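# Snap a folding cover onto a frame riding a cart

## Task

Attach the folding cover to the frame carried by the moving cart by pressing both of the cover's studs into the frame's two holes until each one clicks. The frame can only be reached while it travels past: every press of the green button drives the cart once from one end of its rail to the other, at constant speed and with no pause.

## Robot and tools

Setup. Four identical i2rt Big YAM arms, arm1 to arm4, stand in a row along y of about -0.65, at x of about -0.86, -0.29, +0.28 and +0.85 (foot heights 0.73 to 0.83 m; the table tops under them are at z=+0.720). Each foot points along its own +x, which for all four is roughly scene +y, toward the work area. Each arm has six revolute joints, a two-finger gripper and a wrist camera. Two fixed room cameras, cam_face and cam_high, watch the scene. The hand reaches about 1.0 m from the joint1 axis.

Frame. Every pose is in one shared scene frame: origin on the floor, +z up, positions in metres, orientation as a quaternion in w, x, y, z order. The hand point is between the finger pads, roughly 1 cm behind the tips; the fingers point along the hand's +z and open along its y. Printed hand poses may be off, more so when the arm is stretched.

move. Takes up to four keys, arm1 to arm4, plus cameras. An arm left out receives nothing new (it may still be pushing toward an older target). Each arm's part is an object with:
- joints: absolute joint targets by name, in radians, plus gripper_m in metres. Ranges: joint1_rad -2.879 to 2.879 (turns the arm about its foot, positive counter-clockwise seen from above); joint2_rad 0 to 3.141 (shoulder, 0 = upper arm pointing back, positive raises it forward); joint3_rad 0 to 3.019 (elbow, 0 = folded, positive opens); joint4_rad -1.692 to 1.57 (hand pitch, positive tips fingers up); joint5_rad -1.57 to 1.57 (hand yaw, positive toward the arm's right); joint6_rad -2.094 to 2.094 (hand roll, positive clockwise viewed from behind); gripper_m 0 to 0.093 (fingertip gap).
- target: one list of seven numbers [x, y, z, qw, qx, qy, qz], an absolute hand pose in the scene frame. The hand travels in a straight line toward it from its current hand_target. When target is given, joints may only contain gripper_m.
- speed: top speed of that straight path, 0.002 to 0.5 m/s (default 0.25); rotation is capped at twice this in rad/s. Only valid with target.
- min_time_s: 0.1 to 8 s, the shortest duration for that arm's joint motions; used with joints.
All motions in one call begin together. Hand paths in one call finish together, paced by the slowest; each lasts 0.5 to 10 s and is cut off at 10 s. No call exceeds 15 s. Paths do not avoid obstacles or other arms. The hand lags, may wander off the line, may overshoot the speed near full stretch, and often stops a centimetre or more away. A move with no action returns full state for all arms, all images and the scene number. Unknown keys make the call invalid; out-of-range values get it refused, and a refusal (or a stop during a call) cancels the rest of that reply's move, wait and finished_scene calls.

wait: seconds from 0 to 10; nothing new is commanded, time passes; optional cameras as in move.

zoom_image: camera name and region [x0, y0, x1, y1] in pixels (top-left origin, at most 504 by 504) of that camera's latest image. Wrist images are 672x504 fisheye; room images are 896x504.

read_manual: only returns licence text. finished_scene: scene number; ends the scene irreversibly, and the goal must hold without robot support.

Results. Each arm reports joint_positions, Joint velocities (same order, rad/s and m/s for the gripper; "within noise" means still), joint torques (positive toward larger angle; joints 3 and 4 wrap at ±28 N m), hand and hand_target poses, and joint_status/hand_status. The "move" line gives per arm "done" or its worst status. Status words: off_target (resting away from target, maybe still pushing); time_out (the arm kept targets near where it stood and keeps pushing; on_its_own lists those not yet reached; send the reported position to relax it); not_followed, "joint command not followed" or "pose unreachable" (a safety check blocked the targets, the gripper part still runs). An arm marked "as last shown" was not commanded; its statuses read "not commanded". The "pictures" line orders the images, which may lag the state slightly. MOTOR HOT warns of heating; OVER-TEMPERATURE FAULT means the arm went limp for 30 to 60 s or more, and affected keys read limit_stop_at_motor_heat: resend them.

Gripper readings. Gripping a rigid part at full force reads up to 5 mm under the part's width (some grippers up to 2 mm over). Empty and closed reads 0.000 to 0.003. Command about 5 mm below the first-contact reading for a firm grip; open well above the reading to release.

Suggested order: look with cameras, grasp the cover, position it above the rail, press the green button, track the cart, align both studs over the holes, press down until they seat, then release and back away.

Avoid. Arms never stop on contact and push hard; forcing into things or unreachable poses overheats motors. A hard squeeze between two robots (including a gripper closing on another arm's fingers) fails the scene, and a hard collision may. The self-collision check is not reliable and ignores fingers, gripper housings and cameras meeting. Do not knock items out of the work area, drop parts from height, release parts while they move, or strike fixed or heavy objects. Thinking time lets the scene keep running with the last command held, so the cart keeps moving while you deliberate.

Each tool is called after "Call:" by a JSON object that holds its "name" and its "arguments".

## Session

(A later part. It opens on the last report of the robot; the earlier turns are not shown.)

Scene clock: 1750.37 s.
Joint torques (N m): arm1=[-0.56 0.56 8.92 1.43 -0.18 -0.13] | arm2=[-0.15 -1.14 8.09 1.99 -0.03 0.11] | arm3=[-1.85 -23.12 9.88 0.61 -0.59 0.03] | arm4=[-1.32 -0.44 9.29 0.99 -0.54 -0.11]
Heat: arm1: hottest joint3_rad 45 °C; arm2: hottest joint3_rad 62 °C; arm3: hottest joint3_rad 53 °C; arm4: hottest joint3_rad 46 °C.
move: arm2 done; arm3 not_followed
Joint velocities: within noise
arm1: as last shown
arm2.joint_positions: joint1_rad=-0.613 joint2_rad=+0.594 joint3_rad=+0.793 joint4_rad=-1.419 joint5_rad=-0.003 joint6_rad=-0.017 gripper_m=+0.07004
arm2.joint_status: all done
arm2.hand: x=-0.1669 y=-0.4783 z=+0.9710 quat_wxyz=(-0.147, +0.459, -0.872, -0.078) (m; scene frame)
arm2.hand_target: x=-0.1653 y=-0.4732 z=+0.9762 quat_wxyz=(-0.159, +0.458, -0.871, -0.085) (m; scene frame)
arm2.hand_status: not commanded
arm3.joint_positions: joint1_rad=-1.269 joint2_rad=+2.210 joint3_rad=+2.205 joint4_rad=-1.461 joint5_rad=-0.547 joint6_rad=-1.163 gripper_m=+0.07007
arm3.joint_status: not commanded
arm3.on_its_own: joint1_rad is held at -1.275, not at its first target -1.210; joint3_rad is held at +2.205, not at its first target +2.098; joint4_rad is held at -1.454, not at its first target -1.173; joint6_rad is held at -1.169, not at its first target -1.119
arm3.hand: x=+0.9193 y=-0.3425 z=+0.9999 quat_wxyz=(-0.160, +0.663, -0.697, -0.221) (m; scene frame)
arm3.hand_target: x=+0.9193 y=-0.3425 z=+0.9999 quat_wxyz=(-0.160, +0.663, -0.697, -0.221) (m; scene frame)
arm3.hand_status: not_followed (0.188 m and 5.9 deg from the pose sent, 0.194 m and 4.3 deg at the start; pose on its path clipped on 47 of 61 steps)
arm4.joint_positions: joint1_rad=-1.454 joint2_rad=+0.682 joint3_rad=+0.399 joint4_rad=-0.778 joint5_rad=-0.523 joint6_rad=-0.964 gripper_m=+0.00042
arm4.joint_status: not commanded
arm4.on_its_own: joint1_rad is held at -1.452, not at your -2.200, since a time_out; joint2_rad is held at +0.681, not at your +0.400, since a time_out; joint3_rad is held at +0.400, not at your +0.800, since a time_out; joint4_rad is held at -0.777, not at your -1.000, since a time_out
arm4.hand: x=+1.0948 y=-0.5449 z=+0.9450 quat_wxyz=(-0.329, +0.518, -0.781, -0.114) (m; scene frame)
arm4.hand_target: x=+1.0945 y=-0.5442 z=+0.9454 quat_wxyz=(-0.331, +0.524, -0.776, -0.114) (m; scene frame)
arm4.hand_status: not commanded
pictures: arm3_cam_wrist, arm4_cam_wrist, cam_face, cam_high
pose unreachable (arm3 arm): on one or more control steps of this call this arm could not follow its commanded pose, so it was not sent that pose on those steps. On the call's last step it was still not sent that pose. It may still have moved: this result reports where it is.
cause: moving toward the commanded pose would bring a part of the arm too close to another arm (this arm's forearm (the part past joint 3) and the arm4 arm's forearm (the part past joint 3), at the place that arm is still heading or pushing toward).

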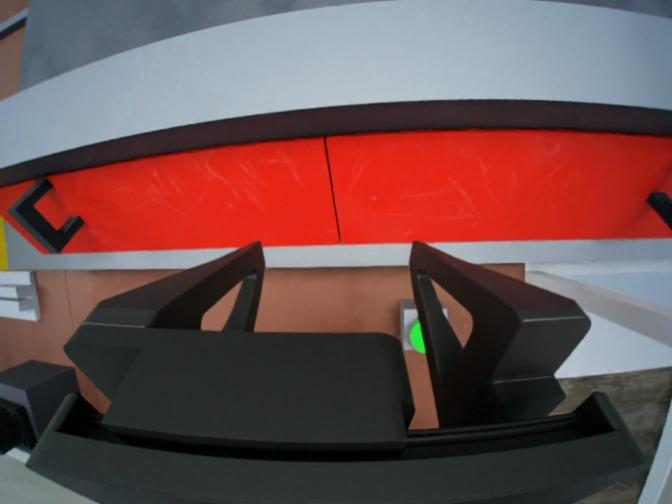

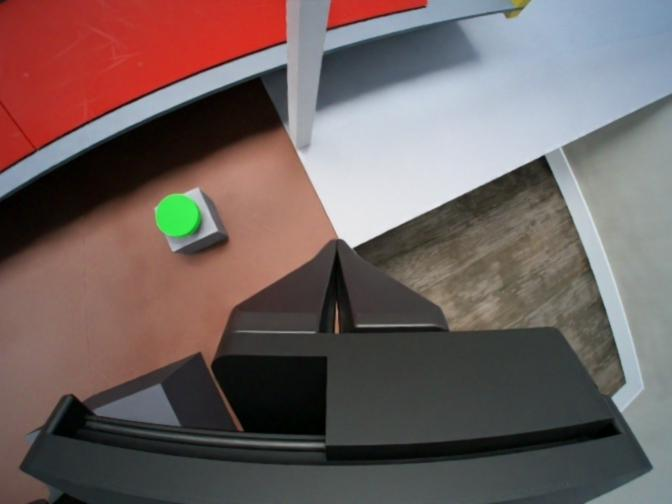

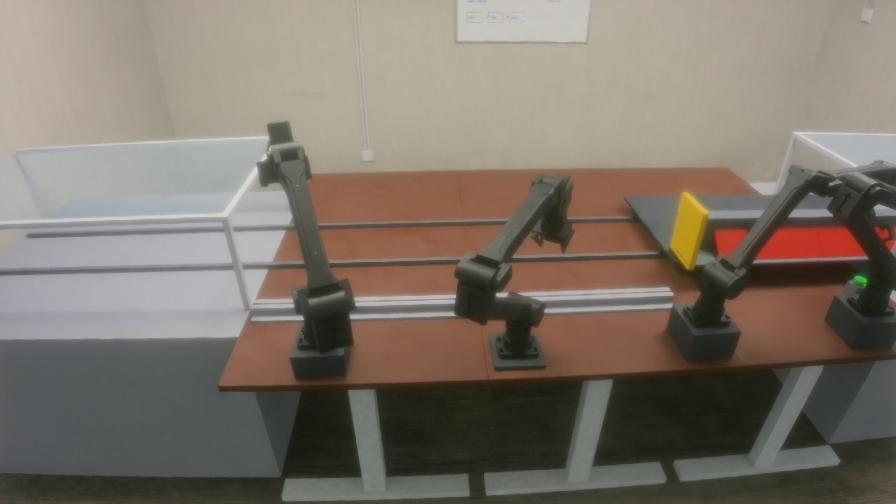

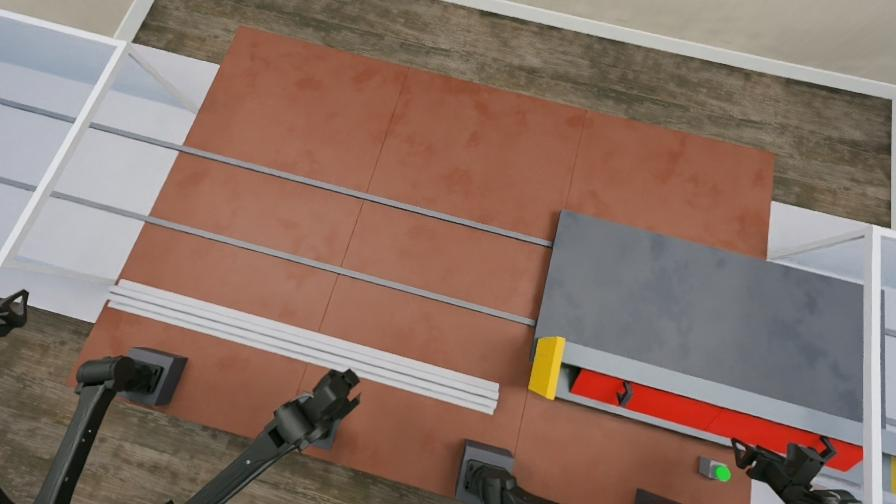

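Call:
{"name": "move", "arguments": {"arm3": {"joints":{"joint2_rad":1.2,"joint3_rad":1.7,"joint4_rad":-1.2},"min_time_s":3}, "cameras": ["cam_face"]}}

Scene clock: 1782.40 s.
Joint torques (N m): arm1=[-0.38 0.32 9.18 1.57 -0.14 -0.13] | arm2=[-0.15 -1.14 8.08 2 -0.03 0.08] | arm3=[-1.73 -7.77 9.91 2.25 -0.44 0.1] | arm4=[-1.44 -0.44 9.28 1.05 -0.54 -0.11]
Heat: arm1: hottest joint3_rad 45 °C; arm2: hottest joint3_rad 57 °C; arm3: hottest joint3_rad 52 °C; arm4: hottest joint3_rad 45 °C.
move: arm3 done
Joint velocities: within noise
arm1, arm2, arm4: as last shown
arm2.hand_target: x=-0.1653 y=-0.4732 z=+0.9762 quat_wxyz=(-0.159, +0.458, -0.870, -0.085) (m; scene frame)
arm3.joint_positions: joint1_rad=-1.269 joint2_rad=+1.196 joint3_rad=+1.700 joint4_rad=-1.216 joint5_rad=-0.547 joint6_rad=-1.169 gripper_m=+0.07007
arm3.joint_status: all done
arm3.on_its_own: joint1_rad is held at -1.275, not at its first target -1.210; joint6_rad is held at -1.169, not at its first target -1.119
arm3.hand: x=+0.6697 y=-0.4245 z=+1.3728 quat_wxyz=(-0.470, +0.678, -0.562, -0.055) (m; scene frame)
arm3.hand_target: x=+0.6732 y=-0.4233 z=+1.3743 quat_wxyz=(-0.475, +0.678, -0.559, -0.052) (m; scene frame)
arm3.hand_status: not commanded
arm4.on_its_own: joint1_rad is held at -1.452, not at your -2.200, since a time_out; joint2_rad is held at +0.681, not at your +0.400, since a time_out; joint3_rad is held at +0.400, not at your +0.800, since a time_out; joint4_rad is held at -0.777, not at your -1.000, since a time_out
pictures: cam_face

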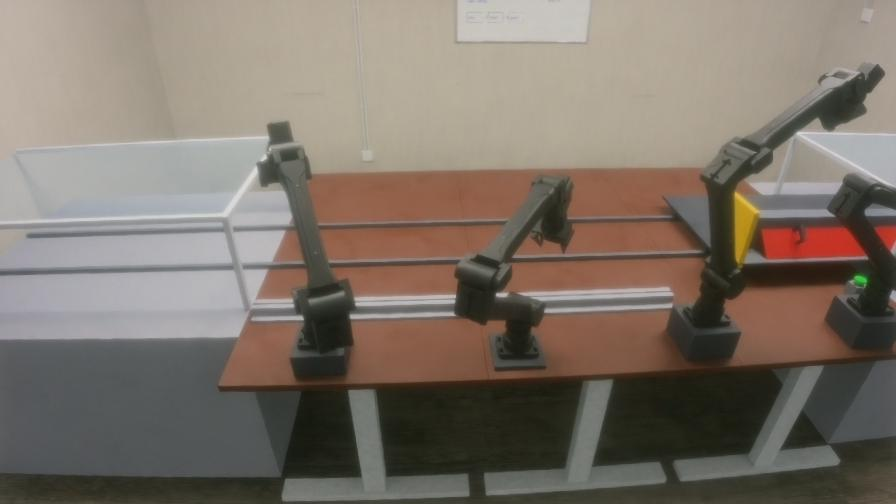

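Call:
{"name": "move", "arguments": {"arm3": {"target":[0.55,-0.38,1.08,0.1228,0.6964,-0.6964,0.1228],"speed":0.3}}}

Call:
{"name": "wait", "arguments": {"seconds": 10, "cameras": ["arm3_cam_wrist"]}}

Call:
{"name": "wait", "arguments": {"seconds": 10}}

Call:
{"name": "wait", "arguments": {"seconds": 10}}

Call:
{"name": "wait", "arguments": {"seconds": 10}}

Call:
{"name": "wait", "arguments": {"seconds": 10}}

Call:
{"name": "wait", "arguments": {"seconds": 10}}

Call:
{"name": "move", "arguments": {"arm4": {"target":[0.995,-0.47,0.86,-0.2126,0.6743,-0.6743,-0.2126],"speed":0.2}, "cameras": ["cam_face","cam_high"]}}

Scene clock: 1792.43 s.
Joint torques (N m): arm1=[-0.32 0.79 9.01 1.42 -0.15 -0.13] | arm2=[-0.15 -1.14 8.09 2 -0.03 0.09] | arm3=[-1.55 -10.64 9.54 -0.18 -0.05 0.29] | arm4=[-1.55 -0.5 9.31 1.02 -0.54 -0.11]
Heat: arm1: hottest joint3_rad 45 °C; arm2: hottest joint3_rad 57 °C; arm3: hottest joint3_rad 52 °C; arm4: hottest joint3_rad 45 °C.
move: arm3 off_target
Joint velocities: within noise
arm1, arm2, arm4: as last shown
arm3.joint_positions: joint1_rad=-0.710 joint2_rad=+1.443 joint3_rad=+1.406 joint4_rad=-1.698 joint5_rad=+0.211 joint6_rad=-0.701 gripper_m=+0.07007
arm3.joint_status: not commanded
arm3.hand: x=+0.5479 y=-0.3815 z=+1.0839 quat_wxyz=(+0.067, +0.711, -0.690, +0.117) (m; scene frame)
arm3.hand_target: x=+0.5469 y=-0.3807 z=+1.0809 quat_wxyz=(+0.075, +0.706, -0.694, +0.118) (m; scene frame)
arm3.hand_status: off_target (0.005 m and 6.6 deg from the pose sent, 0.319 m and 73.8 deg at the start; a joint's target at an end of its range on 37 of 92 steps)
arm4.on_its_own: joint1_rad is held at -1.452, not at your -2.200, since a time_out; joint2_rad is held at +0.681, not at your +0.400, since a time_out; joint3_rad is held at +0.400, not at your +0.800, since a time_out; joint4_rad is held at -0.777, not at your -1.000, since a time_out
pictures: none

Scene clock: 1802.43 s.
Joint torques (N m): arm1=[-0.5 0.79 9.06 1.58 -0.16 -0.15] | arm2=[-0.15 -1.14 8.08 2 -0.03 0.09] | arm3=[-1.44 -10.81 9.52 -0.2 -0.05 0.25] | arm4=[-1.49 -0.38 9.35 1.01 -0.54 -0.11]
Heat: arm1: hottest joint3_rad 45 °C; arm2: hottest joint3_rad 56 °C; arm3: hottest joint3_rad 51 °C; arm4: hottest joint3_rad 45 °C.
Joint velocities: within noise
arm1.joint_positions: joint1_rad=+0.334 joint2_rad=+0.358 joint3_rad=+1.012 joint4_rad=-1.190 joint5_rad=+0.003 joint6_rad=+0.011 gripper_m=+0.09010
arm1.joint_status: not commanded
arm1.hand: x=-0.9367 y=-0.4599 z=+1.2235 quat_wxyz=(-0.281, +0.714, -0.501, -0.401) (m; scene frame)
arm1.hand_target: x=-0.9378 y=-0.4629 z=+1.2172 quat_wxyz=(-0.278, +0.722, -0.495, -0.396) (m; scene frame)
arm1.hand_status: not commanded
arm2.joint_positions: joint1_rad=-0.613 joint2_rad=+0.594 joint3_rad=+0.793 joint4_rad=-1.419 joint5_rad=-0.003 joint6_rad=-0.017 gripper_m=+0.07004
arm2.joint_status: not commanded
arm2.hand: x=-0.1669 y=-0.4783 z=+0.9710 quat_wxyz=(-0.147, +0.459, -0.872, -0.078) (m; scene frame)
arm2.hand_target: x=-0.1653 y=-0.4732 z=+0.9762 quat_wxyz=(-0.159, +0.458, -0.870, -0.085) (m; scene frame)
arm2.hand_status: not commanded
arm3.joint_positions: joint1_rad=-0.710 joint2_rad=+1.443 joint3_rad=+1.406 joint4_rad=-1.698 joint5_rad=+0.211 joint6_rad=-0.701 gripper_m=+0.07007
arm3.joint_status: not commanded
arm3.hand: x=+0.5479 y=-0.3815 z=+1.0839 quat_wxyz=(+0.067, +0.711, -0.690, +0.117) (m; scene frame)
arm3.hand_target: x=+0.5469 y=-0.3807 z=+1.0809 quat_wxyz=(+0.075, +0.706, -0.694, +0.118) (m; scene frame)
arm3.hand_status: off_target (0.005 m and 6.6 deg from the pose sent, 0.319 m and 73.8 deg at the start; a joint's target at an end of its range on 37 of 92 steps)
arm4.joint_positions: joint1_rad=-1.454 joint2_rad=+0.682 joint3_rad=+0.399 joint4_rad=-0.778 joint5_rad=-0.523 joint6_rad=-0.964 gripper_m=+0.00042
arm4.joint_status: not commanded
arm4.on_its_own: joint1_rad is held at -1.452, not at your -2.200, since a time_out; joint2_rad is held at +0.681, not at your +0.400, since a time_out; joint3_rad is held at +0.400, not at your +0.800, since a time_out; joint4_rad is held at -0.777, not at your -1.000, since a time_out
arm4.hand: x=+1.0948 y=-0.5449 z=+0.9450 quat_wxyz=(-0.329, +0.518, -0.781, -0.114) (m; scene frame)
arm4.hand_target: x=+1.0945 y=-0.5442 z=+0.9454 quat_wxyz=(-0.331, +0.524, -0.776, -0.114) (m; scene frame)
arm4.hand_status: not commanded
wait: 10.00 s; at rest by 0.27 s
pictures: arm3_cam_wrist

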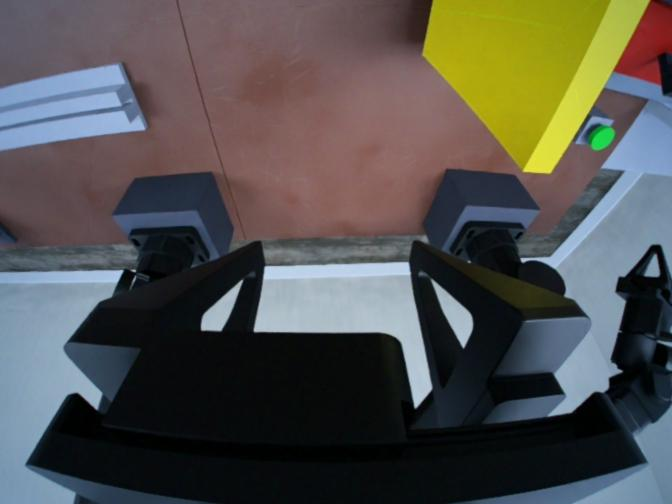

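Scene clock: 1812.43 s.
Joint torques (N m): arm1=[-0.26 0.79 9.07 1.43 -0.15 -0.14] | arm2=[-0.15 -1.14 8.08 2 -0.03 0.08] | arm3=[-1.55 -10.87 9.54 -0.23 -0.06 0.25] | arm4=[-1.49 -0.56 9.31 0.99 -0.54 -0.11]
Heat: arm1: hottest joint3_rad 45 °C; arm2: hottest joint3_rad 55 °C; arm3: hottest joint3_rad 50 °C; arm4: hottest joint3_rad 45 °C.
Joint velocities: within noise
arm1.joint_positions: joint1_rad=+0.334 joint2_rad=+0.358 joint3_rad=+1.012 joint4_rad=-1.190 joint5_rad=+0.003 joint6_rad=+0.011 gripper_m=+0.09010
arm1.joint_status: not commanded
arm1.hand: x=-0.9367 y=-0.4599 z=+1.2235 quat_wxyz=(-0.281, +0.714, -0.501, -0.401) (m; scene frame)
arm1.hand_target: x=-0.9378 y=-0.4629 z=+1.2172 quat_wxyz=(-0.278, +0.722, -0.495, -0.396) (m; scene frame)
arm1.hand_status: not commanded
arm2.joint_positions: joint1_rad=-0.613 joint2_rad=+0.594 joint3_rad=+0.793 joint4_rad=-1.419 joint5_rad=-0.003 joint6_rad=-0.017 gripper_m=+0.07004
arm2.joint_status: not commanded
arm2.hand: x=-0.1669 y=-0.4783 z=+0.9710 quat_wxyz=(-0.147, +0.459, -0.872, -0.078) (m; scene frame)
arm2.hand_target: x=-0.1653 y=-0.4732 z=+0.9762 quat_wxyz=(-0.159, +0.458, -0.870, -0.085) (m; scene frame)
arm2.hand_status: not commanded
arm3.joint_positions: joint1_rad=-0.710 joint2_rad=+1.443 joint3_rad=+1.406 joint4_rad=-1.698 joint5_rad=+0.211 joint6_rad=-0.701 gripper_m=+0.07007
arm3.joint_status: not commanded
arm3.hand: x=+0.5479 y=-0.3815 z=+1.0839 quat_wxyz=(+0.067, +0.711, -0.690, +0.117) (m; scene frame)
arm3.hand_target: x=+0.5469 y=-0.3807 z=+1.0809 quat_wxyz=(+0.075, +0.706, -0.694, +0.118) (m; scene frame)
arm3.hand_status: off_target (0.005 m and 6.6 deg from the pose sent, 0.319 m and 73.8 deg at the start; a joint's target at an end of its range on 37 of 92 steps)
arm4.joint_positions: joint1_rad=-1.454 joint2_rad=+0.682 joint3_rad=+0.399 joint4_rad=-0.778 joint5_rad=-0.523 joint6_rad=-0.964 gripper_m=+0.00042
arm4.joint_status: not commanded
arm4.on_its_own: joint1_rad is held at -1.452, not at your -2.200, since a time_out; joint2_rad is held at +0.681, not at your +0.400, since a time_out; joint3_rad is held at +0.400, not at your +0.800, since a time_out; joint4_rad is held at -0.777, not at your -1.000, since a time_out
arm4.hand: x=+1.0948 y=-0.5449 z=+0.9450 quat_wxyz=(-0.329, +0.518, -0.781, -0.114) (m; scene frame)
arm4.hand_target: x=+1.0945 y=-0.5442 z=+0.9454 quat_wxyz=(-0.331, +0.524, -0.776, -0.114) (m; scene frame)
arm4.hand_status: not commanded
wait: 10.00 s; at rest by 0.27 s
pictures: none

Scene clock: 1822.43 s.
Joint torques (N m): arm1=[-0.26 0.38 9.25 1.52 -0.17 -0.14] | arm2=[-0.15 -1.08 8.08 2 -0.03 0.09] | arm3=[-1.38 -10.87 9.57 -0.2 -0.06 0.25] | arm4=[-1.38 -0.44 9.31 0.99 -0.55 -0.1]
Heat: arm1: hottest joint3_rad 45 °C; arm2: hottest joint3_rad 55 °C; arm3: hottest joint3_rad 50 °C; arm4: hottest joint3_rad 44 °C.
Joint velocities: within noise
arm1.joint_positions: joint1_rad=+0.334 joint2_rad=+0.358 joint3_rad=+1.012 joint4_rad=-1.190 joint5_rad=+0.003 joint6_rad=+0.011 gripper_m=+0.09010
arm1.joint_status: not commanded
arm1.hand: x=-0.9367 y=-0.4599 z=+1.2235 quat_wxyz=(-0.281, +0.714, -0.501, -0.401) (m; scene frame)
arm1.hand_target: x=-0.9378 y=-0.4629 z=+1.2172 quat_wxyz=(-0.278, +0.722, -0.495, -0.396) (m; scene frame)
arm1.hand_status: not commanded
arm2.joint_positions: joint1_rad=-0.613 joint2_rad=+0.594 joint3_rad=+0.793 joint4_rad=-1.419 joint5_rad=-0.003 joint6_rad=-0.017 gripper_m=+0.07004
arm2.joint_status: not commanded
arm2.hand: x=-0.1669 y=-0.4783 z=+0.9710 quat_wxyz=(-0.147, +0.459, -0.872, -0.078) (m; scene frame)
arm2.hand_target: x=-0.1653 y=-0.4732 z=+0.9762 quat_wxyz=(-0.159, +0.458, -0.870, -0.085) (m; scene frame)
arm2.hand_status: not commanded
arm3.joint_positions: joint1_rad=-0.710 joint2_rad=+1.443 joint3_rad=+1.406 joint4_rad=-1.698 joint5_rad=+0.211 joint6_rad=-0.701 gripper_m=+0.07007
arm3.joint_status: not commanded
arm3.hand: x=+0.5479 y=-0.3815 z=+1.0839 quat_wxyz=(+0.067, +0.711, -0.690, +0.117) (m; scene frame)
arm3.hand_target: x=+0.5469 y=-0.3807 z=+1.0809 quat_wxyz=(+0.075, +0.706, -0.694, +0.118) (m; scene frame)
arm3.hand_status: off_target (0.005 m and 6.6 deg from the pose sent, 0.319 m and 73.8 deg at the start; a joint's target at an end of its range on 37 of 92 steps)
arm4.joint_positions: joint1_rad=-1.454 joint2_rad=+0.682 joint3_rad=+0.399 joint4_rad=-0.778 joint5_rad=-0.523 joint6_rad=-0.964 gripper_m=+0.00042
arm4.joint_status: not commanded
arm4.on_its_own: joint1_rad is held at -1.452, not at your -2.200, since a time_out; joint2_rad is held at +0.681, not at your +0.400, since a time_out; joint3_rad is held at +0.400, not at your +0.800, since a time_out; joint4_rad is held at -0.777, not at your -1.000, since a time_out
arm4.hand: x=+1.0948 y=-0.5449 z=+0.9450 quat_wxyz=(-0.329, +0.518, -0.781, -0.114) (m; scene frame)
arm4.hand_target: x=+1.0945 y=-0.5442 z=+0.9454 quat_wxyz=(-0.331, +0.524, -0.776, -0.114) (m; scene frame)
arm4.hand_status: not commanded
wait: 10.00 s; at rest by 0.27 s
pictures: none

Scene clock: 1832.43 s.
Joint torques (N m): arm1=[-0.21 0.15 9.09 1.48 -0.18 -0.17] | arm2=[-0.15 -1.08 8.08 1.99 -0.03 0.09] | arm3=[-1.55 -10.64 9.52 -0.18 -0.05 0.25] | arm4=[-1.44 -0.44 9.32 1.05 -0.55 -0.11]
Heat: arm1: hottest joint3_rad 45 °C; arm2: hottest joint3_rad 55 °C; arm3: hottest joint3_rad 50 °C; arm4: hottest joint3_rad 44 °C.
Joint velocities: within noise
arm1.joint_positions: joint1_rad=+0.334 joint2_rad=+0.358 joint3_rad=+1.012 joint4_rad=-1.190 joint5_rad=+0.003 joint6_rad=+0.011 gripper_m=+0.09010
arm1.joint_status: not commanded
arm1.hand: x=-0.9367 y=-0.4599 z=+1.2235 quat_wxyz=(-0.281, +0.714, -0.501, -0.401) (m; scene frame)
arm1.hand_target: x=-0.9378 y=-0.4629 z=+1.2172 quat_wxyz=(-0.278, +0.722, -0.495, -0.396) (m; scene frame)
arm1.hand_status: not commanded
arm2.joint_positions: joint1_rad=-0.613 joint2_rad=+0.594 joint3_rad=+0.793 joint4_rad=-1.419 joint5_rad=-0.003 joint6_rad=-0.017 gripper_m=+0.07004
arm2.joint_status: not commanded
arm2.hand: x=-0.1669 y=-0.4783 z=+0.9710 quat_wxyz=(-0.147, +0.459, -0.872, -0.078) (m; scene frame)
arm2.hand_target: x=-0.1653 y=-0.4732 z=+0.9762 quat_wxyz=(-0.159, +0.458, -0.870, -0.085) (m; scene frame)
arm2.hand_status: not commanded
arm3.joint_positions: joint1_rad=-0.710 joint2_rad=+1.443 joint3_rad=+1.406 joint4_rad=-1.698 joint5_rad=+0.211 joint6_rad=-0.701 gripper_m=+0.07007
arm3.joint_status: not commanded
arm3.hand: x=+0.5479 y=-0.3815 z=+1.0839 quat_wxyz=(+0.067, +0.711, -0.690, +0.117) (m; scene frame)
arm3.hand_target: x=+0.5469 y=-0.3807 z=+1.0809 quat_wxyz=(+0.075, +0.706, -0.694, +0.118) (m; scene frame)
arm3.hand_status: off_target (0.005 m and 6.6 deg from the pose sent, 0.319 m and 73.8 deg at the start; a joint's target at an end of its range on 37 of 92 steps)
arm4.joint_positions: joint1_rad=-1.454 joint2_rad=+0.682 joint3_rad=+0.399 joint4_rad=-0.778 joint5_rad=-0.523 joint6_rad=-0.964 gripper_m=+0.00042
arm4.joint_status: not commanded
arm4.on_its_own: joint1_rad is held at -1.452, not at your -2.200, since a time_out; joint2_rad is held at +0.681, not at your +0.400, since a time_out; joint3_rad is held at +0.400, not at your +0.800, since a time_out; joint4_rad is held at -0.777, not at your -1.000, since a time_out
arm4.hand: x=+1.0948 y=-0.5449 z=+0.9450 quat_wxyz=(-0.329, +0.518, -0.781, -0.114) (m; scene frame)
arm4.hand_target: x=+1.0945 y=-0.5442 z=+0.9454 quat_wxyz=(-0.331, +0.524, -0.776, -0.114) (m; scene frame)
arm4.hand_status: not commanded
wait: 10.00 s; at rest by 0.27 s
pictures: none

Scene clock: 1842.43 s.
Joint torques (N m): arm1=[0.38 0.21 9.07 1.72 -0.14 -0.14] | arm2=[-0.15 -1.14 8.08 2 -0.03 0.09] | arm3=[-1.32 -10.81 9.51 -0.18 -0.06 0.25] | arm4=[-1.61 -0.56 9.29 1.01 -0.54 -0.11]
Heat: arm1: hottest joint3_rad 45 °C; arm2: hottest joint3_rad 54 °C; arm3: hottest joint3_rad 49 °C; arm4: hottest joint3_rad 44 °C.
Joint velocities: within noise
arm1.joint_positions: joint1_rad=+0.334 joint2_rad=+0.358 joint3_rad=+1.012 joint4_rad=-1.190 joint5_rad=+0.003 joint6_rad=+0.011 gripper_m=+0.09010
arm1.joint_status: not commanded
arm1.hand: x=-0.9367 y=-0.4599 z=+1.2235 quat_wxyz=(-0.281, +0.714, -0.501, -0.401) (m; scene frame)
arm1.hand_target: x=-0.9378 y=-0.4629 z=+1.2172 quat_wxyz=(-0.278, +0.722, -0.495, -0.396) (m; scene frame)
arm1.hand_status: not commanded
arm2.joint_positions: joint1_rad=-0.613 joint2_rad=+0.594 joint3_rad=+0.793 joint4_rad=-1.419 joint5_rad=-0.003 joint6_rad=-0.017 gripper_m=+0.07004
arm2.joint_status: not commanded
arm2.hand: x=-0.1669 y=-0.4783 z=+0.9710 quat_wxyz=(-0.147, +0.459, -0.872, -0.078) (m; scene frame)
arm2.hand_target: x=-0.1653 y=-0.4732 z=+0.9762 quat_wxyz=(-0.159, +0.458, -0.870, -0.085) (m; scene frame)
arm2.hand_status: not commanded
arm3.joint_positions: joint1_rad=-0.710 joint2_rad=+1.443 joint3_rad=+1.406 joint4_rad=-1.698 joint5_rad=+0.211 joint6_rad=-0.701 gripper_m=+0.07007
arm3.joint_status: not commanded
arm3.hand: x=+0.5479 y=-0.3815 z=+1.0839 quat_wxyz=(+0.067, +0.711, -0.690, +0.117) (m; scene frame)
arm3.hand_target: x=+0.5469 y=-0.3807 z=+1.0809 quat_wxyz=(+0.075, +0.706, -0.694, +0.118) (m; scene frame)
arm3.hand_status: off_target (0.005 m and 6.6 deg from the pose sent, 0.319 m and 73.8 deg at the start; a joint's target at an end of its range on 37 of 92 steps)
arm4.joint_positions: joint1_rad=-1.454 joint2_rad=+0.682 joint3_rad=+0.399 joint4_rad=-0.778 joint5_rad=-0.523 joint6_rad=-0.964 gripper_m=+0.00042
arm4.joint_status: not commanded
arm4.on_its_own: joint1_rad is held at -1.452, not at your -2.200, since a time_out; joint2_rad is held at +0.681, not at your +0.400, since a time_out; joint3_rad is held at +0.400, not at your +0.800, since a time_out; joint4_rad is held at -0.777, not at your -1.000, since a time_out
arm4.hand: x=+1.0948 y=-0.5449 z=+0.9450 quat_wxyz=(-0.329, +0.518, -0.781, -0.114) (m; scene frame)
arm4.hand_target: x=+1.0945 y=-0.5442 z=+0.9454 quat_wxyz=(-0.331, +0.524, -0.776, -0.114) (m; scene frame)
arm4.hand_status: not commanded
wait: 10.00 s; at rest by 0.27 s
pictures: none

Scene clock: 1852.43 s.
Joint torques (N m): arm1=[0.09 0.97 9.17 1.51 -0.15 -0.16] | arm2=[-0.15 -1.08 8.08 2 -0.03 0.09] | arm3=[-1.49 -10.81 9.57 -0.21 -0.05 0.25] | arm4=[-1.32 -0.5 9.31 1.03 -0.54 -0.12]
Heat: arm1: hottest joint3_rad 45 °C; arm2: hottest joint3_rad 54 °C; arm3: hottest joint3_rad 49 °C; arm4: hottest joint3_rad 44 °C.
Joint velocities: within noise
arm1.joint_positions: joint1_rad=+0.334 joint2_rad=+0.358 joint3_rad=+1.012 joint4_rad=-1.190 joint5_rad=+0.003 joint6_rad=+0.011 gripper_m=+0.09010
arm1.joint_status: not commanded
arm1.hand: x=-0.9367 y=-0.4599 z=+1.2235 quat_wxyz=(-0.281, +0.714, -0.501, -0.401) (m; scene frame)
arm1.hand_target: x=-0.9378 y=-0.4629 z=+1.2172 quat_wxyz=(-0.278, +0.722, -0.495, -0.396) (m; scene frame)
arm1.hand_status: not commanded
arm2.joint_positions: joint1_rad=-0.613 joint2_rad=+0.594 joint3_rad=+0.793 joint4_rad=-1.419 joint5_rad=-0.003 joint6_rad=-0.017 gripper_m=+0.07004
arm2.joint_status: not commanded
arm2.hand: x=-0.1669 y=-0.4783 z=+0.9710 quat_wxyz=(-0.147, +0.459, -0.872, -0.078) (m; scene frame)
arm2.hand_target: x=-0.1653 y=-0.4732 z=+0.9762 quat_wxyz=(-0.159, +0.458, -0.870, -0.085) (m; scene frame)
arm2.hand_status: not commanded
arm3.joint_positions: joint1_rad=-0.710 joint2_rad=+1.443 joint3_rad=+1.406 joint4_rad=-1.698 joint5_rad=+0.211 joint6_rad=-0.701 gripper_m=+0.07007
arm3.joint_status: not commanded
arm3.hand: x=+0.5479 y=-0.3815 z=+1.0839 quat_wxyz=(+0.067, +0.711, -0.690, +0.117) (m; scene frame)
arm3.hand_target: x=+0.5469 y=-0.3807 z=+1.0809 quat_wxyz=(+0.075, +0.706, -0.694, +0.118) (m; scene frame)
arm3.hand_status: off_target (0.005 m and 6.6 deg from the pose sent, 0.319 m and 73.8 deg at the start; a joint's target at an end of its range on 37 of 92 steps)
arm4.joint_positions: joint1_rad=-1.454 joint2_rad=+0.682 joint3_rad=+0.399 joint4_rad=-0.778 joint5_rad=-0.523 joint6_rad=-0.964 gripper_m=+0.00042
arm4.joint_status: not commanded
arm4.on_its_own: joint1_rad is held at -1.452, not at your -2.200, since a time_out; joint2_rad is held at +0.681, not at your +0.400, since a time_out; joint3_rad is held at +0.400, not at your +0.800, since a time_out; joint4_rad is held at -0.777, not at your -1.000, since a time_out
arm4.hand: x=+1.0948 y=-0.5449 z=+0.9450 quat_wxyz=(-0.329, +0.518, -0.781, -0.114) (m; scene frame)
arm4.hand_target: x=+1.0945 y=-0.5442 z=+0.9454 quat_wxyz=(-0.331, +0.524, -0.776, -0.114) (m; scene frame)
arm4.hand_status: not commanded
wait: 10.00 s; at rest by 0.27 s
pictures: none

Scene clock: 1854.53 s.
Joint torques (N m): arm1=[-0.09 0.5 9.1 1.43 -0.21 -0.13] | arm2=[-0.15 -1.14 8.08 2 -0.03 0.09] | arm3=[-1.44 -10.64 9.5 -0.23 -0.05 0.25] | arm4=[-0.85 0.15 7.95 1.28 -0.36 0.2]
Heat: arm1: hottest joint3_rad 45 °C; arm2: hottest joint3_rad 54 °C; arm3: hottest joint3_rad 49 °C; arm4: hottest joint3_rad 44 °C.
move: arm4 done
Joint velocities: within noise
arm1, arm2, arm3: as last shown
arm4.joint_positions: joint1_rad=-1.034 joint2_rad=+0.815 joint3_rad=+0.258 joint4_rad=-0.699 joint5_rad=-0.535 joint6_rad=-0.999 gripper_m=+0.00042
arm4.joint_status: not commanded
arm4.hand: x=+0.9943 y=-0.4742 z=+0.8625 quat_wxyz=(-0.212, +0.676, -0.674, -0.209) (m; scene frame)
arm4.hand_target: x=+0.9956 y=-0.4722 z=+0.8614 quat_wxyz=(-0.213, +0.673, -0.676, -0.210) (m; scene frame)
arm4.hand_status: done (0.005 m and 0.4 deg from the pose sent, 0.151 m and 27.9 deg at the start)
pictures: cam_face, cam_high

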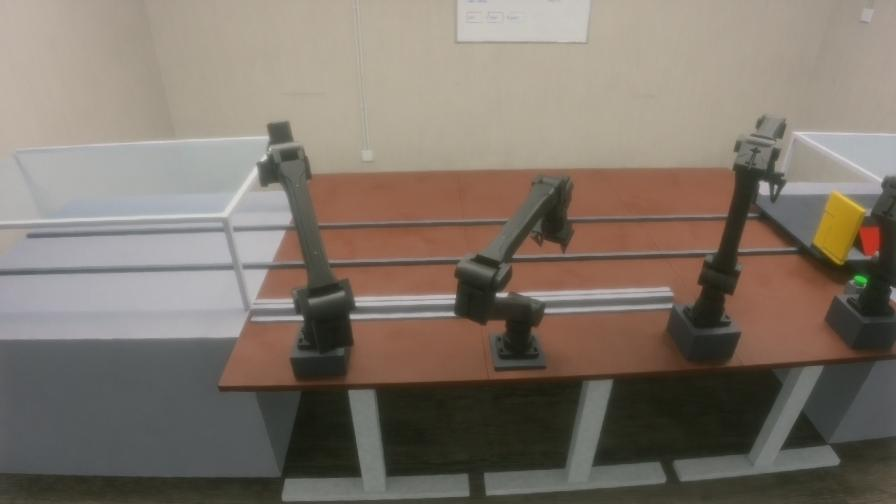

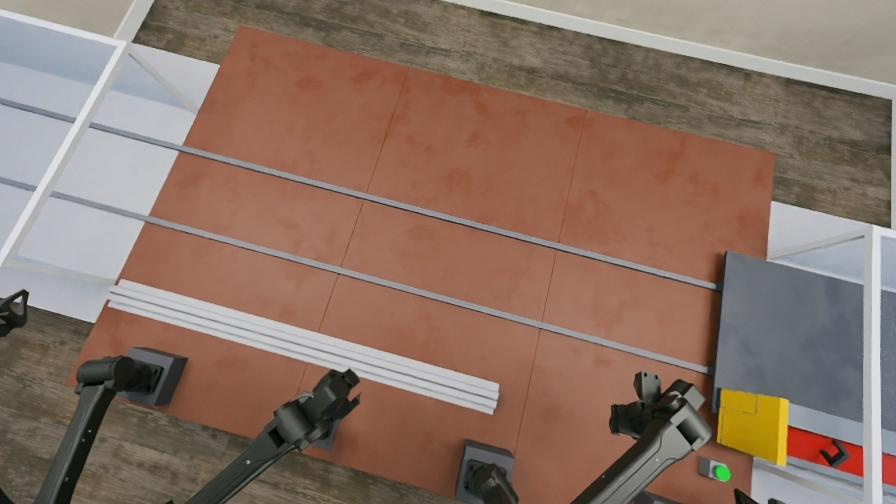

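Call:
{"name": "wait", "arguments": {"seconds": 10}}

Call:
{"name": "wait", "arguments": {"seconds": 10}}

Call:
{"name": "wait", "arguments": {"seconds": 9}}

Call:
{"name": "move", "arguments": {"arm4": {"target":[0.995,-0.435,0.772,-0.2126,0.6743,-0.6743,-0.2126],"speed":0.2}}}

Call:
{"name": "move", "arguments": {"arm4": {"target":[0.995,-0.47,0.86,-0.2126,0.6743,-0.6743,-0.2126],"speed":0.2}, "cameras": ["cam_face","cam_high"]}}

Call:
{"name": "wait", "arguments": {"seconds": 3, "cameras": ["cam_high"]}}

Scene clock: 1871.83 s.
Joint torques (N m): arm1=[-0.26 0.97 9.24 1.44 -0.19 -0.18] | arm2=[-0.15 -1.08 8.08 2 -0.03 0.09] | arm3=[-1.44 -10.87 9.55 -0.2 -0.05 0.26] | arm4=[-0.91 0.09 7.95 1.4 -0.35 0.16]
Heat: arm1: hottest joint3_rad 45 °C; arm2: hottest joint3_rad 54 °C; arm3: hottest joint3_rad 49 °C; arm4: hottest joint3_rad 44 °C.
Joint velocities: within noise
arm1.joint_positions: joint1_rad=+0.334 joint2_rad=+0.358 joint3_rad=+1.012 joint4_rad=-1.190 joint5_rad=+0.003 joint6_rad=+0.011 gripper_m=+0.09010
arm1.joint_status: not commanded
arm1.hand: x=-0.9367 y=-0.4599 z=+1.2235 quat_wxyz=(-0.281, +0.714, -0.501, -0.401) (m; scene frame)
arm1.hand_target: x=-0.9378 y=-0.4629 z=+1.2172 quat_wxyz=(-0.278, +0.722, -0.495, -0.396) (m; scene frame)
arm1.hand_status: not commanded
arm2.joint_positions: joint1_rad=-0.613 joint2_rad=+0.594 joint3_rad=+0.793 joint4_rad=-1.419 joint5_rad=-0.003 joint6_rad=-0.017 gripper_m=+0.07004
arm2.joint_status: not commanded
arm2.hand: x=-0.1669 y=-0.4783 z=+0.9710 quat_wxyz=(-0.147, +0.459, -0.872, -0.078) (m; scene frame)
arm2.hand_target: x=-0.1653 y=-0.4732 z=+0.9762 quat_wxyz=(-0.159, +0.458, -0.870, -0.085) (m; scene frame)
arm2.hand_status: not commanded
arm3.joint_positions: joint1_rad=-0.710 joint2_rad=+1.443 joint3_rad=+1.406 joint4_rad=-1.698 joint5_rad=+0.211 joint6_rad=-0.701 gripper_m=+0.07007
arm3.joint_status: not commanded
arm3.hand: x=+0.5479 y=-0.3815 z=+1.0839 quat_wxyz=(+0.067, +0.711, -0.690, +0.117) (m; scene frame)
arm3.hand_target: x=+0.5469 y=-0.3807 z=+1.0809 quat_wxyz=(+0.075, +0.706, -0.694, +0.118) (m; scene frame)
arm3.hand_status: not commanded
arm4.joint_positions: joint1_rad=-1.034 joint2_rad=+0.815 joint3_rad=+0.258 joint4_rad=-0.698 joint5_rad=-0.535 joint6_rad=-0.999 gripper_m=+0.00042
arm4.joint_status: not commanded
arm4.hand: x=+0.9946 y=-0.4740 z=+0.8626 quat_wxyz=(-0.213, +0.676, -0.674, -0.209) (m; scene frame)
arm4.hand_target: x=+0.9958 y=-0.4721 z=+0.8615 quat_wxyz=(-0.214, +0.674, -0.676, -0.210) (m; scene frame)
arm4.hand_status: done (0.005 m and 0.5 deg from the pose sent, 0.151 m and 27.9 deg at the start)
wait: 10.00 s; at rest from the start
pictures: none

Scene clock: 1881.83 s.
Joint torques (N m): arm1=[-0.15 -0.38 9.17 1.54 -0.26 -0.2] | arm2=[-0.15 -1.14 8.08 2 -0.03 0.09] | arm3=[-1.49 -10.75 9.55 -0.23 -0.04 0.26] | arm4=[-0.97 0.09 7.92 1.39 -0.35 0.17]
Heat: arm1: hottest joint3_rad 45 °C; arm2: hottest joint3_rad 53 °C; arm3: hottest joint3_rad 49 °C; arm4: hottest joint3_rad 44 °C.
Joint velocities: within noise
arm1.joint_positions: joint1_rad=+0.334 joint2_rad=+0.358 joint3_rad=+1.012 joint4_rad=-1.190 joint5_rad=+0.003 joint6_rad=+0.011 gripper_m=+0.09010
arm1.joint_status: not commanded
arm1.hand: x=-0.9367 y=-0.4599 z=+1.2235 quat_wxyz=(-0.281, +0.714, -0.501, -0.401) (m; scene frame)
arm1.hand_target: x=-0.9378 y=-0.4629 z=+1.2172 quat_wxyz=(-0.278, +0.722, -0.495, -0.396) (m; scene frame)
arm1.hand_status: not commanded
arm2.joint_positions: joint1_rad=-0.613 joint2_rad=+0.594 joint3_rad=+0.793 joint4_rad=-1.419 joint5_rad=-0.003 joint6_rad=-0.017 gripper_m=+0.07004
arm2.joint_status: not commanded
arm2.hand: x=-0.1669 y=-0.4783 z=+0.9710 quat_wxyz=(-0.147, +0.459, -0.872, -0.078) (m; scene frame)
arm2.hand_target: x=-0.1653 y=-0.4732 z=+0.9762 quat_wxyz=(-0.159, +0.458, -0.870, -0.085) (m; scene frame)
arm2.hand_status: not commanded
arm3.joint_positions: joint1_rad=-0.710 joint2_rad=+1.443 joint3_rad=+1.406 joint4_rad=-1.698 joint5_rad=+0.211 joint6_rad=-0.701 gripper_m=+0.07007
arm3.joint_status: not commanded
arm3.hand: x=+0.5479 y=-0.3815 z=+1.0839 quat_wxyz=(+0.067, +0.711, -0.690, +0.117) (m; scene frame)
arm3.hand_target: x=+0.5469 y=-0.3807 z=+1.0809 quat_wxyz=(+0.075, +0.706, -0.694, +0.118) (m; scene frame)
arm3.hand_status: not commanded
arm4.joint_positions: joint1_rad=-1.034 joint2_rad=+0.815 joint3_rad=+0.258 joint4_rad=-0.698 joint5_rad=-0.535 joint6_rad=-0.999 gripper_m=+0.00042
arm4.joint_status: not commanded
arm4.hand: x=+0.9946 y=-0.4740 z=+0.8626 quat_wxyz=(-0.213, +0.676, -0.674, -0.209) (m; scene frame)
arm4.hand_target: x=+0.9958 y=-0.4721 z=+0.8615 quat_wxyz=(-0.214, +0.674, -0.676, -0.210) (m; scene frame)
arm4.hand_status: done (0.005 m and 0.5 deg from the pose sent, 0.151 m and 27.9 deg at the start)
wait: 10.00 s; at rest by 0.27 s
pictures: none

Scene clock: 1890.83 s.
Joint torques (N m): arm1=[-0.44 0.03 9.14 1.46 -0.2 -0.15] | arm2=[-0.15 -1.14 8.09 2 -0.03 0.09] | arm3=[-1.49 -10.64 9.55 -0.2 -0.05 0.25] | arm4=[-1.03 0.09 7.94 1.39 -0.37 0.17]
Heat: arm1: hottest joint3_rad 45 °C; arm2: hottest joint3_rad 53 °C; arm3: hottest joint3_rad 49 °C; arm4: hottest joint3_rad 44 °C.
Joint velocities: within noise
arm1.joint_positions: joint1_rad=+0.334 joint2_rad=+0.358 joint3_rad=+1.012 joint4_rad=-1.190 joint5_rad=+0.003 joint6_rad=+0.011 gripper_m=+0.09010
arm1.joint_status: not commanded
arm1.hand: x=-0.9367 y=-0.4599 z=+1.2235 quat_wxyz=(-0.281, +0.714, -0.501, -0.401) (m; scene frame)
arm1.hand_target: x=-0.9378 y=-0.4629 z=+1.2172 quat_wxyz=(-0.278, +0.722, -0.495, -0.396) (m; scene frame)
arm1.hand_status: not commanded
arm2.joint_positions: joint1_rad=-0.613 joint2_rad=+0.594 joint3_rad=+0.793 joint4_rad=-1.419 joint5_rad=-0.003 joint6_rad=-0.017 gripper_m=+0.07004
arm2.joint_status: not commanded
arm2.hand: x=-0.1669 y=-0.4783 z=+0.9710 quat_wxyz=(-0.147, +0.459, -0.872, -0.078) (m; scene frame)
arm2.hand_target: x=-0.1653 y=-0.4732 z=+0.9762 quat_wxyz=(-0.159, +0.458, -0.870, -0.085) (m; scene frame)
arm2.hand_status: not commanded
arm3.joint_positions: joint1_rad=-0.710 joint2_rad=+1.443 joint3_rad=+1.406 joint4_rad=-1.698 joint5_rad=+0.211 joint6_rad=-0.701 gripper_m=+0.07007
arm3.joint_status: not commanded
arm3.hand: x=+0.5479 y=-0.3815 z=+1.0839 quat_wxyz=(+0.067, +0.711, -0.690, +0.117) (m; scene frame)
arm3.hand_target: x=+0.5469 y=-0.3807 z=+1.0809 quat_wxyz=(+0.075, +0.706, -0.694, +0.118) (m; scene frame)
arm3.hand_status: not commanded
arm4.joint_positions: joint1_rad=-1.034 joint2_rad=+0.815 joint3_rad=+0.258 joint4_rad=-0.698 joint5_rad=-0.535 joint6_rad=-0.999 gripper_m=+0.00042
arm4.joint_status: not commanded
arm4.hand: x=+0.9946 y=-0.4740 z=+0.8626 quat_wxyz=(-0.213, +0.676, -0.674, -0.209) (m; scene frame)
arm4.hand_target: x=+0.9958 y=-0.4721 z=+0.8615 quat_wxyz=(-0.214, +0.674, -0.676, -0.210) (m; scene frame)
arm4.hand_status: done (0.005 m and 0.5 deg from the pose sent, 0.151 m and 27.9 deg at the start)
wait: 9.00 s; at rest by 0.27 s
pictures: none

Scene clock: 1892.50 s.
Joint torques (N m): arm1=[-0.91 0.44 9.26 1.46 -0.15 -0.12] | arm2=[-0.15 -1.08 8.08 2 -0.03 0.09] | arm3=[-1.49 -10.75 9.57 -0.18 -0.05 0.25] | arm4=[0.5 2.67 7.31 4.08 0.95 0.35]
Heat: arm1: hottest joint3_rad 45 °C; arm2: hottest joint3_rad 53 °C; arm3: hottest joint3_rad 49 °C; arm4: hottest joint3_rad 44 °C.
move: arm4 off_target
Joint velocities: within noise
arm1, arm2, arm3: as last shown
arm4.joint_positions: joint1_rad=-0.882 joint2_rad=+1.239 joint3_rad=+0.134 joint4_rad=-0.109 joint5_rad=-0.520 joint6_rad=-0.837 gripper_m=+0.00042
arm4.joint_status: not commanded
arm4.hand: x=+0.9748 y=-0.4527 z=+0.7827 quat_wxyz=(-0.196, +0.675, -0.674, -0.230) (m; scene frame)
arm4.hand_target: x=+0.9929 y=-0.4385 z=+0.7808 quat_wxyz=(-0.215, +0.675, -0.672, -0.215) (m; scene frame)
arm4.hand_status: off_target (0.029 m and 2.7 deg from the pose sent, 0.099 m and 0.5 deg at the start)
pictures: none

Scene clock: 1894.30 s.
Joint torques (N m): arm1=[-0.32 0.32 9.02 1.57 -0.12 -0.21] | arm2=[-0.21 -1.14 8.08 2 -0.03 0.09] | arm3=[-1.38 -10.87 9.55 -0.21 -0.05 0.24] | arm4=[-1.79 -1.79 11.82 0.24 -0.62 -0.13]
Heat: arm1: hottest joint3_rad 45 °C; arm2: hottest joint3_rad 53 °C; arm3: hottest joint3_rad 49 °C; arm4: hottest joint3_rad 44 °C.
move: arm4 off_target
Joint velocities: within noise
arm1, arm2, arm3: as last shown
arm4.joint_positions: joint1_rad=-0.997 joint2_rad=+0.862 joint3_rad=+0.204 joint4_rad=-0.641 joint5_rad=-0.523 joint6_rad=-0.950 gripper_m=+0.00042
arm4.joint_status: not commanded
arm4.hand: x=+0.9757 y=-0.4785 z=+0.8367 quat_wxyz=(-0.183, +0.670, -0.686, -0.217) (m; scene frame)
arm4.hand_target: x=+0.9939 y=-0.4690 z=+0.8567 quat_wxyz=(-0.208, +0.675, -0.676, -0.211) (m; scene frame)
arm4.hand_status: off_target (0.031 m and 3.7 deg from the pose sent, 0.082 m and 2.7 deg at the start)
pictures: cam_face, cam_high

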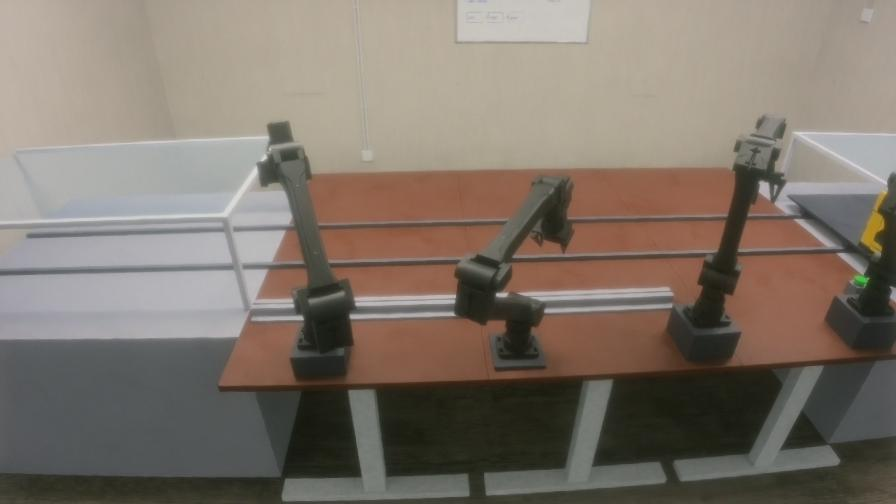

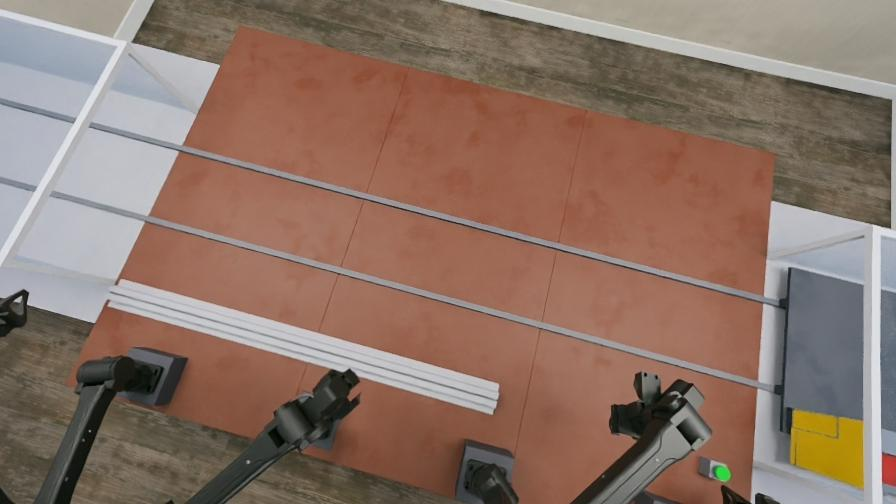

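Scene clock: 1897.30 s.
Joint torques (N m): arm1=[-0.38 0.97 9.2 1.54 -0.25 -0.13] | arm2=[-0.15 -1.14 8.08 1.99 -0.03 0.09] | arm3=[-1.49 -10.64 9.59 -0.25 -0.04 0.26] | arm4=[-2.14 -1.44 11.84 0.27 -0.58 -0.13]
Heat: arm1: hottest joint3_rad 45 °C; arm2: hottest joint3_rad 53 °C; arm3: hottest joint3_rad 48 °C; arm4: hottest joint3_rad 44 °C.
Joint velocities: within noise
arm1.joint_positions: joint1_rad=+0.334 joint2_rad=+0.358 joint3_rad=+1.012 joint4_rad=-1.190 joint5_rad=+0.003 joint6_rad=+0.011 gripper_m=+0.09010
arm1.joint_status: not commanded
arm1.hand: x=-0.9367 y=-0.4599 z=+1.2235 quat_wxyz=(-0.281, +0.714, -0.501, -0.401) (m; scene frame)
arm1.hand_target: x=-0.9378 y=-0.4629 z=+1.2172 quat_wxyz=(-0.278, +0.722, -0.495, -0.396) (m; scene frame)
arm1.hand_status: not commanded
arm2.joint_positions: joint1_rad=-0.613 joint2_rad=+0.594 joint3_rad=+0.793 joint4_rad=-1.419 joint5_rad=-0.003 joint6_rad=-0.017 gripper_m=+0.07004
arm2.joint_status: not commanded
arm2.hand: x=-0.1669 y=-0.4783 z=+0.9710 quat_wxyz=(-0.147, +0.459, -0.872, -0.078) (m; scene frame)
arm2.hand_target: x=-0.1653 y=-0.4732 z=+0.9762 quat_wxyz=(-0.159, +0.458, -0.870, -0.085) (m; scene frame)
arm2.hand_status: not commanded
arm3.joint_positions: joint1_rad=-0.710 joint2_rad=+1.443 joint3_rad=+1.406 joint4_rad=-1.698 joint5_rad=+0.211 joint6_rad=-0.701 gripper_m=+0.07007
arm3.joint_status: not commanded
arm3.hand: x=+0.5479 y=-0.3815 z=+1.0839 quat_wxyz=(+0.067, +0.711, -0.690, +0.117) (m; scene frame)
arm3.hand_target: x=+0.5469 y=-0.3807 z=+1.0809 quat_wxyz=(+0.075, +0.706, -0.694, +0.118) (m; scene frame)
arm3.hand_status: not commanded
arm4.joint_positions: joint1_rad=-0.997 joint2_rad=+0.862 joint3_rad=+0.204 joint4_rad=-0.643 joint5_rad=-0.523 joint6_rad=-0.952 gripper_m=+0.00042
arm4.joint_status: not commanded
arm4.hand: x=+0.9754 y=-0.4787 z=+0.8366 quat_wxyz=(-0.182, +0.671, -0.685, -0.217) (m; scene frame)
arm4.hand_target: x=+0.9936 y=-0.4691 z=+0.8566 quat_wxyz=(-0.207, +0.675, -0.676, -0.212) (m; scene frame)
arm4.hand_status: off_target (0.032 m and 3.8 deg from the pose sent, 0.082 m and 2.7 deg at the start)
wait: 3.00 s; at rest by 0.27 s
pictures: cam_high

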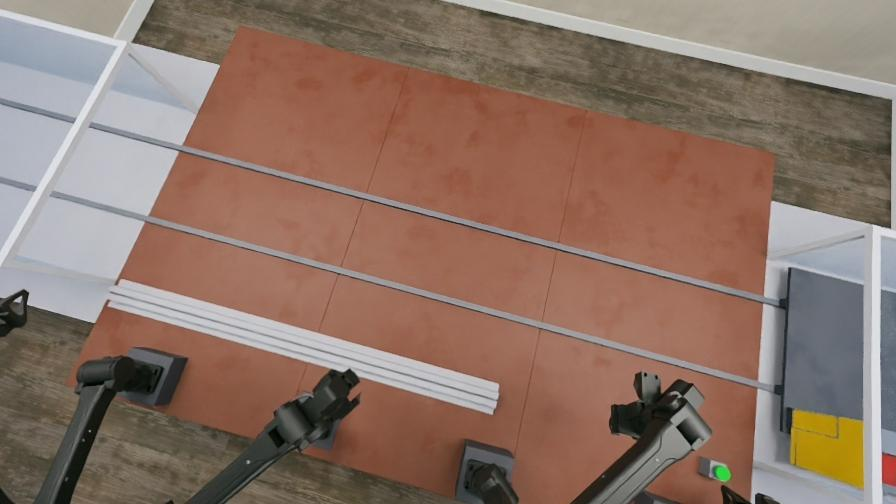

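Call:
{"name": "move", "arguments": {"arm4": {"target":[1.012,-0.435,0.85,-0.2126,0.6743,-0.6743,-0.2126],"speed":0.2}}}

Call:
{"name": "move", "arguments": {"arm4": {"target":[1.012,-0.425,0.765,-0.2126,0.6743,-0.6743,-0.2126],"speed":0.2}}}

Call:
{"name": "move", "arguments": {"arm4": {"target":[1.0,-0.47,0.88,-0.2126,0.6743,-0.6743,-0.2126],"speed":0.2}}}

Call:
{"name": "wait", "arguments": {"seconds": 3, "cameras": ["cam_high"]}}

Scene clock: 1903.67 s.
Joint torques (N m): arm1=[-0.38 0.56 9.25 1.52 -0.2 -0.1] | arm2=[-0.15 -1.14 8.08 2 -0.03 0.09] | arm3=[-1.32 -10.75 9.54 -0.2 -0.05 0.24] | arm4=[-0.79 -1.73 11.23 1.39 -0.23 0.2]
Heat: arm1: hottest joint3_rad 45 °C; arm2: hottest joint3_rad 53 °C; arm3: hottest joint3_rad 48 °C; arm4: hottest joint3_rad 44 °C.
move: arm4 off_target
Joint velocities: within noise
arm1, arm2, arm3: as last shown
arm4.joint_positions: joint1_rad=-0.920 joint2_rad=+0.992 joint3_rad=+0.246 joint4_rad=-0.495 joint5_rad=-0.502 joint6_rad=-0.877 gripper_m=+0.00042
arm4.joint_status: not commanded
arm4.hand: x=+0.9937 y=-0.4524 z=+0.8353 quat_wxyz=(-0.191, +0.674, -0.680, -0.215) (m; scene frame)
arm4.hand_target: x=+1.0122 y=-0.4377 z=+0.8508 quat_wxyz=(-0.214, +0.674, -0.675, -0.211) (m; scene frame)
arm4.hand_status: off_target (0.029 m and 2.6 deg from the pose sent, 0.059 m and 3.8 deg at the start)
pictures: none

Scene clock: 1905.30 s.
Joint torques (N m): arm1=[0.73 0.79 9.18 1.5 -0.15 -0.09] | arm2=[-0.15 -1.14 8.09 2 -0.03 0.09] | arm3=[-1.38 -10.58 9.51 -0.23 -0.06 0.26] | arm4=[0.09 -1.96 2.71 0.64 -0.52 0.22]
Heat: arm1: hottest joint3_rad 45 °C; arm2: hottest joint3_rad 53 °C; arm3: hottest joint3_rad 48 °C; arm4: hottest joint3_rad 44 °C.
move: arm4 off_target
Joint velocities: within noise
arm1, arm2, arm3: as last shown
arm4.joint_positions: joint1_rad=-0.882 joint2_rad=+1.431 joint3_rad=+0.231 joint4_rad=+0.088 joint5_rad=-0.474 joint6_rad=-0.829 gripper_m=+0.00041
arm4.joint_status: not commanded
arm4.hand: x=+1.0296 y=-0.4210 z=+0.7780 quat_wxyz=(-0.242, +0.675, -0.668, -0.201) (m; scene frame)
arm4.hand_target: x=+1.0125 y=-0.4265 z=+0.7669 quat_wxyz=(-0.213, +0.674, -0.675, -0.211) (m; scene frame)
arm4.hand_status: off_target (0.022 m and 3.7 deg from the pose sent, 0.078 m and 2.6 deg at the start)
pictures: none

Scene clock: 1907.23 s.
Joint torques (N m): arm1=[-0.26 0.21 9.05 1.44 -0.11 -0.11] | arm2=[-0.15 -1.14 8.09 2 -0.03 0.09] | arm3=[-1.26 -10.81 9.55 -0.24 -0.05 0.25] | arm4=[-2.55 -1.49 12.49 0.49 -0.62 -0.15]
Heat: arm1: hottest joint3_rad 45 °C; arm2: hottest joint3_rad 53 °C; arm3: hottest joint3_rad 48 °C; arm4: hottest joint3_rad 44 °C.
move: arm4 off_target
Joint velocities: within noise
arm1, arm2, arm3: as last shown
arm4.joint_positions: joint1_rad=-1.011 joint2_rad=+0.819 joint3_rad=+0.251 joint4_rad=-0.736 joint5_rad=-0.537 joint6_rad=-0.967 gripper_m=+0.00041
arm4.joint_status: not commanded
arm4.hand: x=+0.9802 y=-0.4764 z=+0.8567 quat_wxyz=(-0.185, +0.670, -0.684, -0.222) (m; scene frame)
arm4.hand_target: x=+0.9980 y=-0.4675 z=+0.8785 quat_wxyz=(-0.211, +0.675, -0.673, -0.215) (m; scene frame)
arm4.hand_status: off_target (0.031 m and 3.6 deg from the pose sent, 0.117 m and 3.7 deg at the start)
pictures: none

Scene clock: 1910.23 s.
Joint torques (N m): arm1=[0.09 0.26 9.1 1.51 -0.16 -0.14] | arm2=[-0.15 -1.14 8.08 1.99 -0.03 0.09] | arm3=[-1.49 -10.75 9.55 -0.2 -0.04 0.25] | arm4=[-2.2 -1.32 12.52 0.28 -0.59 -0.13]
Heat: arm1: hottest joint3_rad 45 °C; arm2: hottest joint3_rad 53 °C; arm3: hottest joint3_rad 48 °C; arm4: hottest joint3_rad 44 °C.
Joint velocities: within noise
arm1.joint_positions: joint1_rad=+0.334 joint2_rad=+0.358 joint3_rad=+1.012 joint4_rad=-1.190 joint5_rad=+0.003 joint6_rad=+0.011 gripper_m=+0.09010
arm1.joint_status: not commanded
arm1.hand: x=-0.9367 y=-0.4599 z=+1.2235 quat_wxyz=(-0.281, +0.714, -0.501, -0.401) (m; scene frame)
arm1.hand_target: x=-0.9378 y=-0.4629 z=+1.2172 quat_wxyz=(-0.278, +0.722, -0.495, -0.396) (m; scene frame)
arm1.hand_status: not commanded
arm2.joint_positions: joint1_rad=-0.613 joint2_rad=+0.594 joint3_rad=+0.793 joint4_rad=-1.419 joint5_rad=-0.003 joint6_rad=-0.017 gripper_m=+0.07004
arm2.joint_status: not commanded
arm2.hand: x=-0.1669 y=-0.4783 z=+0.9710 quat_wxyz=(-0.147, +0.459, -0.872, -0.078) (m; scene frame)
arm2.hand_target: x=-0.1653 y=-0.4732 z=+0.9762 quat_wxyz=(-0.159, +0.458, -0.870, -0.085) (m; scene frame)
arm2.hand_status: not commanded
arm3.joint_positions: joint1_rad=-0.710 joint2_rad=+1.443 joint3_rad=+1.406 joint4_rad=-1.698 joint5_rad=+0.211 joint6_rad=-0.701 gripper_m=+0.07007
arm3.joint_status: not commanded
arm3.hand: x=+0.5479 y=-0.3815 z=+1.0839 quat_wxyz=(+0.067, +0.711, -0.690, +0.117) (m; scene frame)
arm3.hand_target: x=+0.5469 y=-0.3807 z=+1.0809 quat_wxyz=(+0.075, +0.706, -0.694, +0.118) (m; scene frame)
arm3.hand_status: not commanded
arm4.joint_positions: joint1_rad=-1.012 joint2_rad=+0.819 joint3_rad=+0.251 joint4_rad=-0.736 joint5_rad=-0.537 joint6_rad=-0.969 gripper_m=+0.00041
arm4.joint_status: not commanded
arm4.hand: x=+0.9805 y=-0.4766 z=+0.8567 quat_wxyz=(-0.185, +0.670, -0.684, -0.221) (m; scene frame)
arm4.hand_target: x=+0.9983 y=-0.4676 z=+0.8785 quat_wxyz=(-0.211, +0.675, -0.674, -0.215) (m; scene frame)
arm4.hand_status: off_target (0.031 m and 3.5 deg from the pose sent, 0.117 m and 3.7 deg at the start)
wait: 3.00 s; at rest by 0.27 s
pictures: cam_high

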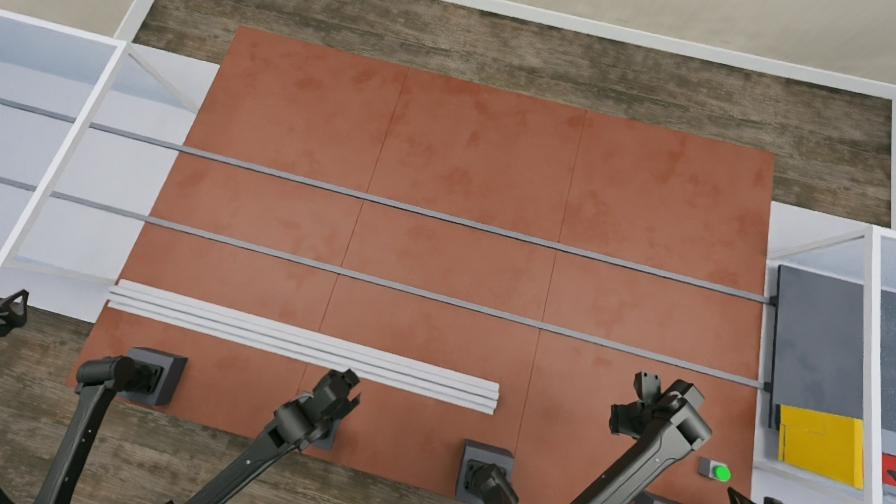

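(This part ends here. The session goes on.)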